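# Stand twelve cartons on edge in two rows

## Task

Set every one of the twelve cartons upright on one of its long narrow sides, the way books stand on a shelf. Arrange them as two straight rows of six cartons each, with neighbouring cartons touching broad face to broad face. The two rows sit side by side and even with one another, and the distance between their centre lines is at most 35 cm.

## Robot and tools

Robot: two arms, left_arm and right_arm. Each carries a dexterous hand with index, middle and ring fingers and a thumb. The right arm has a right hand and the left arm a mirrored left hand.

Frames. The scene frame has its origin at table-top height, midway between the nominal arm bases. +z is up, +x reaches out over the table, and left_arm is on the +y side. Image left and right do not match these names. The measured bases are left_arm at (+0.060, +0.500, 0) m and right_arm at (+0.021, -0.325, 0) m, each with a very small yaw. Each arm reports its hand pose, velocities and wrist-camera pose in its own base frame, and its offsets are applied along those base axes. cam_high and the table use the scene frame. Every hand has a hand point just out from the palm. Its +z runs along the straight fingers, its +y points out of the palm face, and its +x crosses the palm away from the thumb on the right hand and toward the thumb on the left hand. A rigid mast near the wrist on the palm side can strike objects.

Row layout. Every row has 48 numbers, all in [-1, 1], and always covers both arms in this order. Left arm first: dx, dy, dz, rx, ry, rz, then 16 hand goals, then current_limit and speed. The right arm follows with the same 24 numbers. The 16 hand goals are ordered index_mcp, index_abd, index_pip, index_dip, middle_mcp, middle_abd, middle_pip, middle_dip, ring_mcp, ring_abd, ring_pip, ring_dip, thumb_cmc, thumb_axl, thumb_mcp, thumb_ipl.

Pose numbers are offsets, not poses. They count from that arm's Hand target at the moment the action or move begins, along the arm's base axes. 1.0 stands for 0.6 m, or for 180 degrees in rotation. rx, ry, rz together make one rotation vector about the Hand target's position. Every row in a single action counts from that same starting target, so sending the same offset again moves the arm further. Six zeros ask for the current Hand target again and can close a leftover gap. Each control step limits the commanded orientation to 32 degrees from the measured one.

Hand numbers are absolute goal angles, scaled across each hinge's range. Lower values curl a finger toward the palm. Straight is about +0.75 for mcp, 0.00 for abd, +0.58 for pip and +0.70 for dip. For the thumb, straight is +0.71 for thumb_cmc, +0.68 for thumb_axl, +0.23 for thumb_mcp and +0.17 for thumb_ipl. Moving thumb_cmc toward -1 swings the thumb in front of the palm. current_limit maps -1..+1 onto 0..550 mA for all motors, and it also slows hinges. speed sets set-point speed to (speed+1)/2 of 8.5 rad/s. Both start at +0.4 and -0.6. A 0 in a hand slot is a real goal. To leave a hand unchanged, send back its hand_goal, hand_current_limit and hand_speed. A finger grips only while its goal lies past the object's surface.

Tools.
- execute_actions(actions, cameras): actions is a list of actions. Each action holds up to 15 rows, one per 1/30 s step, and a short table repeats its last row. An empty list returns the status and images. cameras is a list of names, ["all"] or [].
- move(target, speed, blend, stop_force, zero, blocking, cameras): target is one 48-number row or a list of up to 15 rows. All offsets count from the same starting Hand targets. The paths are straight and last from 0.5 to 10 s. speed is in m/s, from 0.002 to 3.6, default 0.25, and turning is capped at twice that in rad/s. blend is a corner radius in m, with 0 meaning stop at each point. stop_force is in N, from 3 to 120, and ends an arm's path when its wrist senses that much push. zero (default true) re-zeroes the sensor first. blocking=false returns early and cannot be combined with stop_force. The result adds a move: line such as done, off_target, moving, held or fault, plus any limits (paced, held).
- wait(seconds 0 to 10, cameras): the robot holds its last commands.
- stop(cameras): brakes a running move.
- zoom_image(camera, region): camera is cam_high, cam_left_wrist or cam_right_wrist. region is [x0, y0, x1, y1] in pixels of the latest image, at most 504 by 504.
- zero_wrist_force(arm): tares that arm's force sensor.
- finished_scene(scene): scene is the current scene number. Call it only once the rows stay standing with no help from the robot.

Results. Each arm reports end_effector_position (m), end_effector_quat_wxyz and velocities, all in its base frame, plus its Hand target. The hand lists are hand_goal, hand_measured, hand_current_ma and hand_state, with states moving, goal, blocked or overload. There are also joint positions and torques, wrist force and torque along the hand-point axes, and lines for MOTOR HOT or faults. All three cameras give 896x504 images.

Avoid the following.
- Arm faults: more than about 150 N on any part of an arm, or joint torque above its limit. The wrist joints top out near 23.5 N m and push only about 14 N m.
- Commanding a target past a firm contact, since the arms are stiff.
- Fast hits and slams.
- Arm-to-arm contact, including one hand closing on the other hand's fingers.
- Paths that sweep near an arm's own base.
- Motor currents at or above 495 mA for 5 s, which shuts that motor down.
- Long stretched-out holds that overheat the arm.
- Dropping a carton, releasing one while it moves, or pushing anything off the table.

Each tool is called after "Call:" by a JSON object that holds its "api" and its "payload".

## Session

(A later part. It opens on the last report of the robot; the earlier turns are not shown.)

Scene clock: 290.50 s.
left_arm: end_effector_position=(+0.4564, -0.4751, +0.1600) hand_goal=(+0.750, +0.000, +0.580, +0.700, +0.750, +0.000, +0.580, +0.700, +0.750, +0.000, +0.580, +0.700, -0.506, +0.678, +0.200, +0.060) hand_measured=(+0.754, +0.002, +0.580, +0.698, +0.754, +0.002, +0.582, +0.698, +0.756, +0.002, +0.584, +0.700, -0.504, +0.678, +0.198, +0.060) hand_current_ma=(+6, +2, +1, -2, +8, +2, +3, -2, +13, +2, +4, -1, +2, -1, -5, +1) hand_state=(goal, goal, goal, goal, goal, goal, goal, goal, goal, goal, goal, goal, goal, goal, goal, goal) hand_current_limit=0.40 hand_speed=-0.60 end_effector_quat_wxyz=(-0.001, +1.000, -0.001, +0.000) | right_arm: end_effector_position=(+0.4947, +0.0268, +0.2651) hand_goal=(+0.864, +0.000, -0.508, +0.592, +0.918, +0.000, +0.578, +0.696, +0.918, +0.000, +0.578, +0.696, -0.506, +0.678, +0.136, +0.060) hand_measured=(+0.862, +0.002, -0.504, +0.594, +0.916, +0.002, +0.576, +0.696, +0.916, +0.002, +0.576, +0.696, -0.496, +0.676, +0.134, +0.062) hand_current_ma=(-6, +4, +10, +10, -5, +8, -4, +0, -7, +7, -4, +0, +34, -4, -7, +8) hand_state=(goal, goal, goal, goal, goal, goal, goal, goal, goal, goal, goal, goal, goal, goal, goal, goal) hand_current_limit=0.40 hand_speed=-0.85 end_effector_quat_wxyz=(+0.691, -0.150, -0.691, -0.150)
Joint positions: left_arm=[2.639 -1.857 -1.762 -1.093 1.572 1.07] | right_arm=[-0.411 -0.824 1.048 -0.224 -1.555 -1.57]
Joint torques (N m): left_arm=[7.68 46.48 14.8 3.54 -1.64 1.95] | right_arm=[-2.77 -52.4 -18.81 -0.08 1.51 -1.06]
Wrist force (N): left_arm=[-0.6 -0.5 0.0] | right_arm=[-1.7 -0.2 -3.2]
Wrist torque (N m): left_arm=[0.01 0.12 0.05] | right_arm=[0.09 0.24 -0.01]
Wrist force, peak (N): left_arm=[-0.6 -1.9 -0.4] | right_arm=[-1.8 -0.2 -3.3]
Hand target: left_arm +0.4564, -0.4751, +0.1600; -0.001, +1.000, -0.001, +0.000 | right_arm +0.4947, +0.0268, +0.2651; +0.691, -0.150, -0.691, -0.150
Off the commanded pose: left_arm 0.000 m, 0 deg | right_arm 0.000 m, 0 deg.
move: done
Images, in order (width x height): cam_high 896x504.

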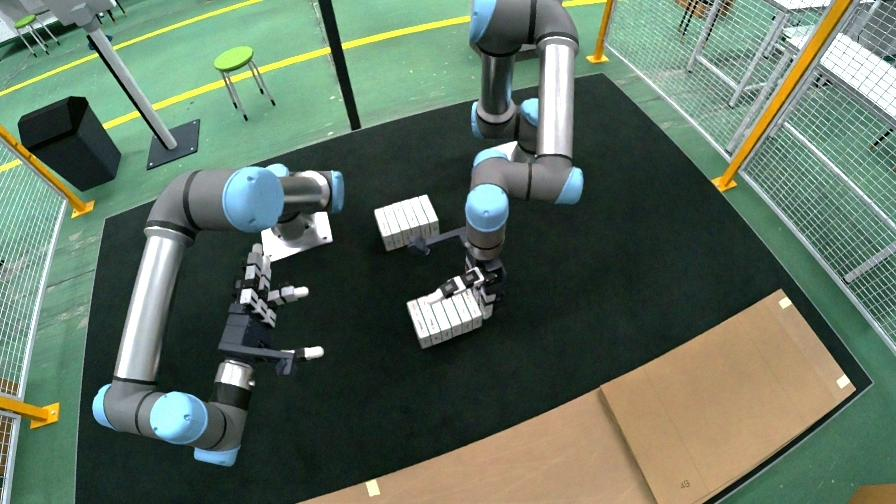

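Call:
{"api": "move", "payload": {"target": [[0,0.06,0,0,0,0,0.75,0,0.58,0.70,0.75,0,0.58,0.70,0.75,0,0.58,0.70,-0.506,0.678,0.2,0.06,0.4,-0.6,0,0,0,0,0,0,0.864,0,-0.508,0.592,0.918,0,0.578,0.696,0.918,0,0.578,0.696,-0.506,0.678,0.136,0.06,0.4,-0.85],[0,0.15,0.267,0,0,0,0.75,0,0.58,0.70,0.75,0,0.58,0.70,0.75,0,0.58,0.70,-0.506,0.678,0.2,0.06,0.4,-0.6,0,0,0,0,0,0,0.864,0,-0.508,0.592,0.918,0,0.578,0.696,0.918,0,0.578,0.696,-0.506,0.678,0.136,0.06,0.4,-0.85],[0,0.45,0.267,0,0,0,0.75,0,0.58,0.70,0.75,0,0.58,0.70,0.75,0,0.58,0.70,-0.506,0.678,0.2,0.06,0.4,-0.6,0,0,0,0,0,0,0.864,0,-0.508,0.592,0.918,0,0.578,0.696,0.918,0,0.578,0.696,-0.506,0.678,0.136,0.06,0.4,-0.85]], "speed": [0.05, 0.15, 0.2], "blend": [0.005, 0.02, 0], "cameras": ["cam_high"]}}

Call:
{"api": "zoom_image", "payload": {"camera": "cam_high", "region": [400, 270, 490, 350]}}

Call:
{"api": "zoom_image", "payload": {"camera": "cam_high", "region": [370, 185, 450, 255]}}

Call:
{"api": "zoom_image", "payload": {"camera": "cam_high", "region": [360, 180, 510, 350]}}

Scene clock: 294.00 s.
left_arm: end_effector_position=(+0.4564, -0.2051, +0.3202) hand_goal=(+0.750, +0.000, +0.580, +0.700, +0.750, +0.000, +0.580, +0.700, +0.750, +0.000, +0.580, +0.700, -0.506, +0.678, +0.200, +0.060) hand_measured=(+0.750, +0.002, +0.580, +0.698, +0.750, +0.002, +0.582, +0.698, +0.750, +0.002, +0.582, +0.700, -0.504, +0.678, +0.198, +0.060) hand_current_ma=(+1, +2, +1, -2, +1, +2, +3, -2, +0, +2, +3, -1, +2, -1, -5, +1) hand_state=(goal, goal, goal, goal, goal, goal, goal, goal, goal, goal, goal, goal, goal, goal, goal, goal) hand_current_limit=0.40 hand_speed=-0.60 end_effector_quat_wxyz=(-0.001, +1.000, -0.001, +0.000) | right_arm: end_effector_position=(+0.4947, +0.0268, +0.2651) hand_goal=(+0.864, +0.000, -0.508, +0.592, +0.918, +0.000, +0.578, +0.696, +0.918, +0.000, +0.578, +0.696, -0.506, +0.678, +0.136, +0.060) hand_measured=(+0.862, +0.002, -0.504, +0.594, +0.916, +0.002, +0.576, +0.696, +0.916, +0.002, +0.576, +0.696, -0.496, +0.676, +0.134, +0.062) hand_current_ma=(-6, +4, +10, +10, -5, +8, -4, +0, -7, +7, -4, +0, +34, -4, -7, +8) hand_state=(goal, goal, goal, goal, goal, goal, goal, goal, goal, goal, goal, goal, goal, goal, goal, goal) hand_current_limit=0.40 hand_speed=-0.85 end_effector_quat_wxyz=(+0.691, -0.150, -0.691, -0.150)
Joint positions: left_arm=[3.171 -1.428 -1.799 -1.486 1.572 1.602] | right_arm=[-0.411 -0.824 1.048 -0.224 -1.555 -1.57]
Joint torques (N m): left_arm=[7.33 10 36.8 3.91 -0.98 1.9] | right_arm=[-3.56 -52.5 -20.6 -0.2 1.51 -1.2]
Wrist force (N): left_arm=[-0.5 -0.1 0.3] | right_arm=[-1.6 -0.3 -3.1]
Wrist torque (N m): left_arm=[-0.09 0.03 -0.07] | right_arm=[0.07 0.23 -0.01]
Wrist force, peak (N): left_arm=[-1.1 -0.4 2.0] | right_arm=[-1.8 -0.2 -3.2]
Hand target: left_arm +0.4564, -0.2051, +0.3202; -0.001, +1.000, -0.001, +0.000 | right_arm +0.4947, +0.0268, +0.2651; +0.691, -0.150, -0.691, -0.150
Off the commanded pose: left_arm 0.000 m, 0 deg | right_arm 0.000 m, 0 deg.
move: done
Images, in order (width x height): cam_high 896x504.

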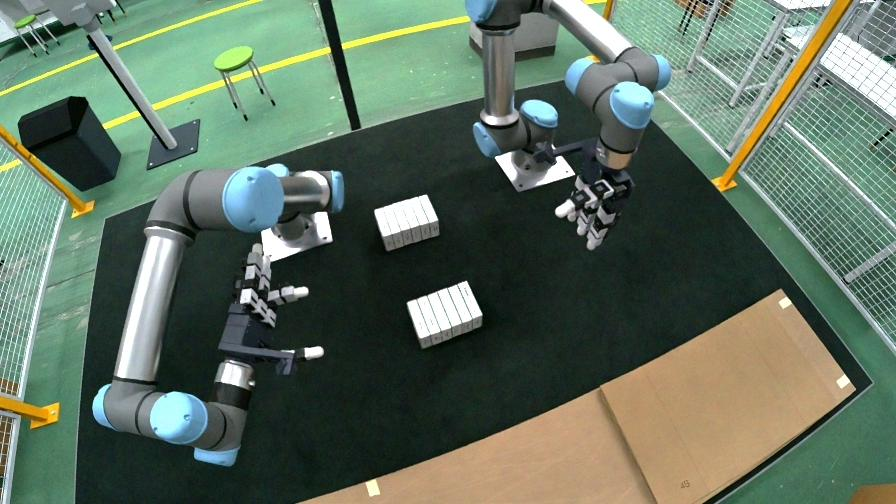

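Scaled by 5.600 from the camera's 896x504 image, which has a finer 1280x720 frame.

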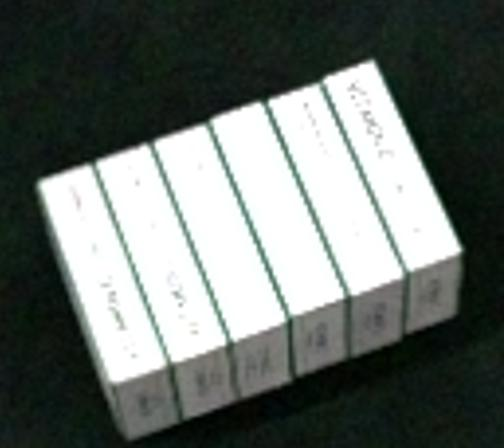

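Scaled by 6.300 from the camera's 896x504 image, which has a finer 1280x720 frame.

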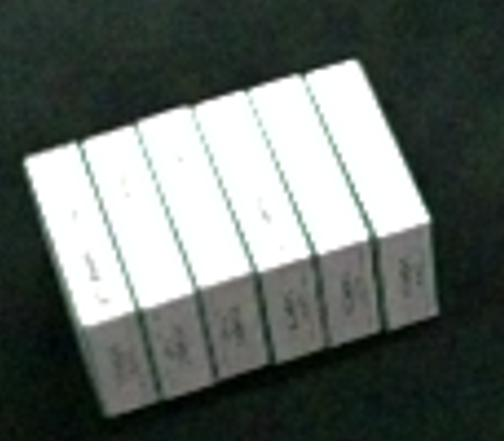

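Scaled by 2.965 from the camera's 896x504 image, which has a finer 1280x720 frame.

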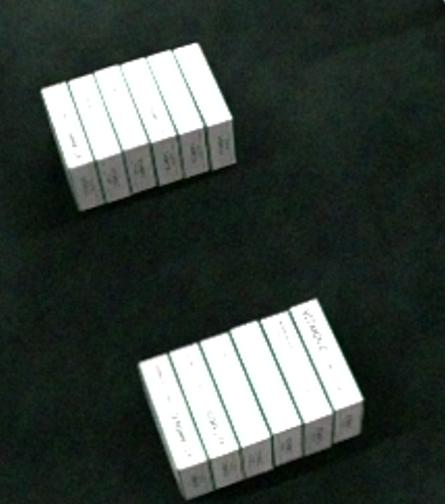

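Call:
{"api": "finished_scene", "payload": {"scene": 2}}

The scene is finished: the task was done.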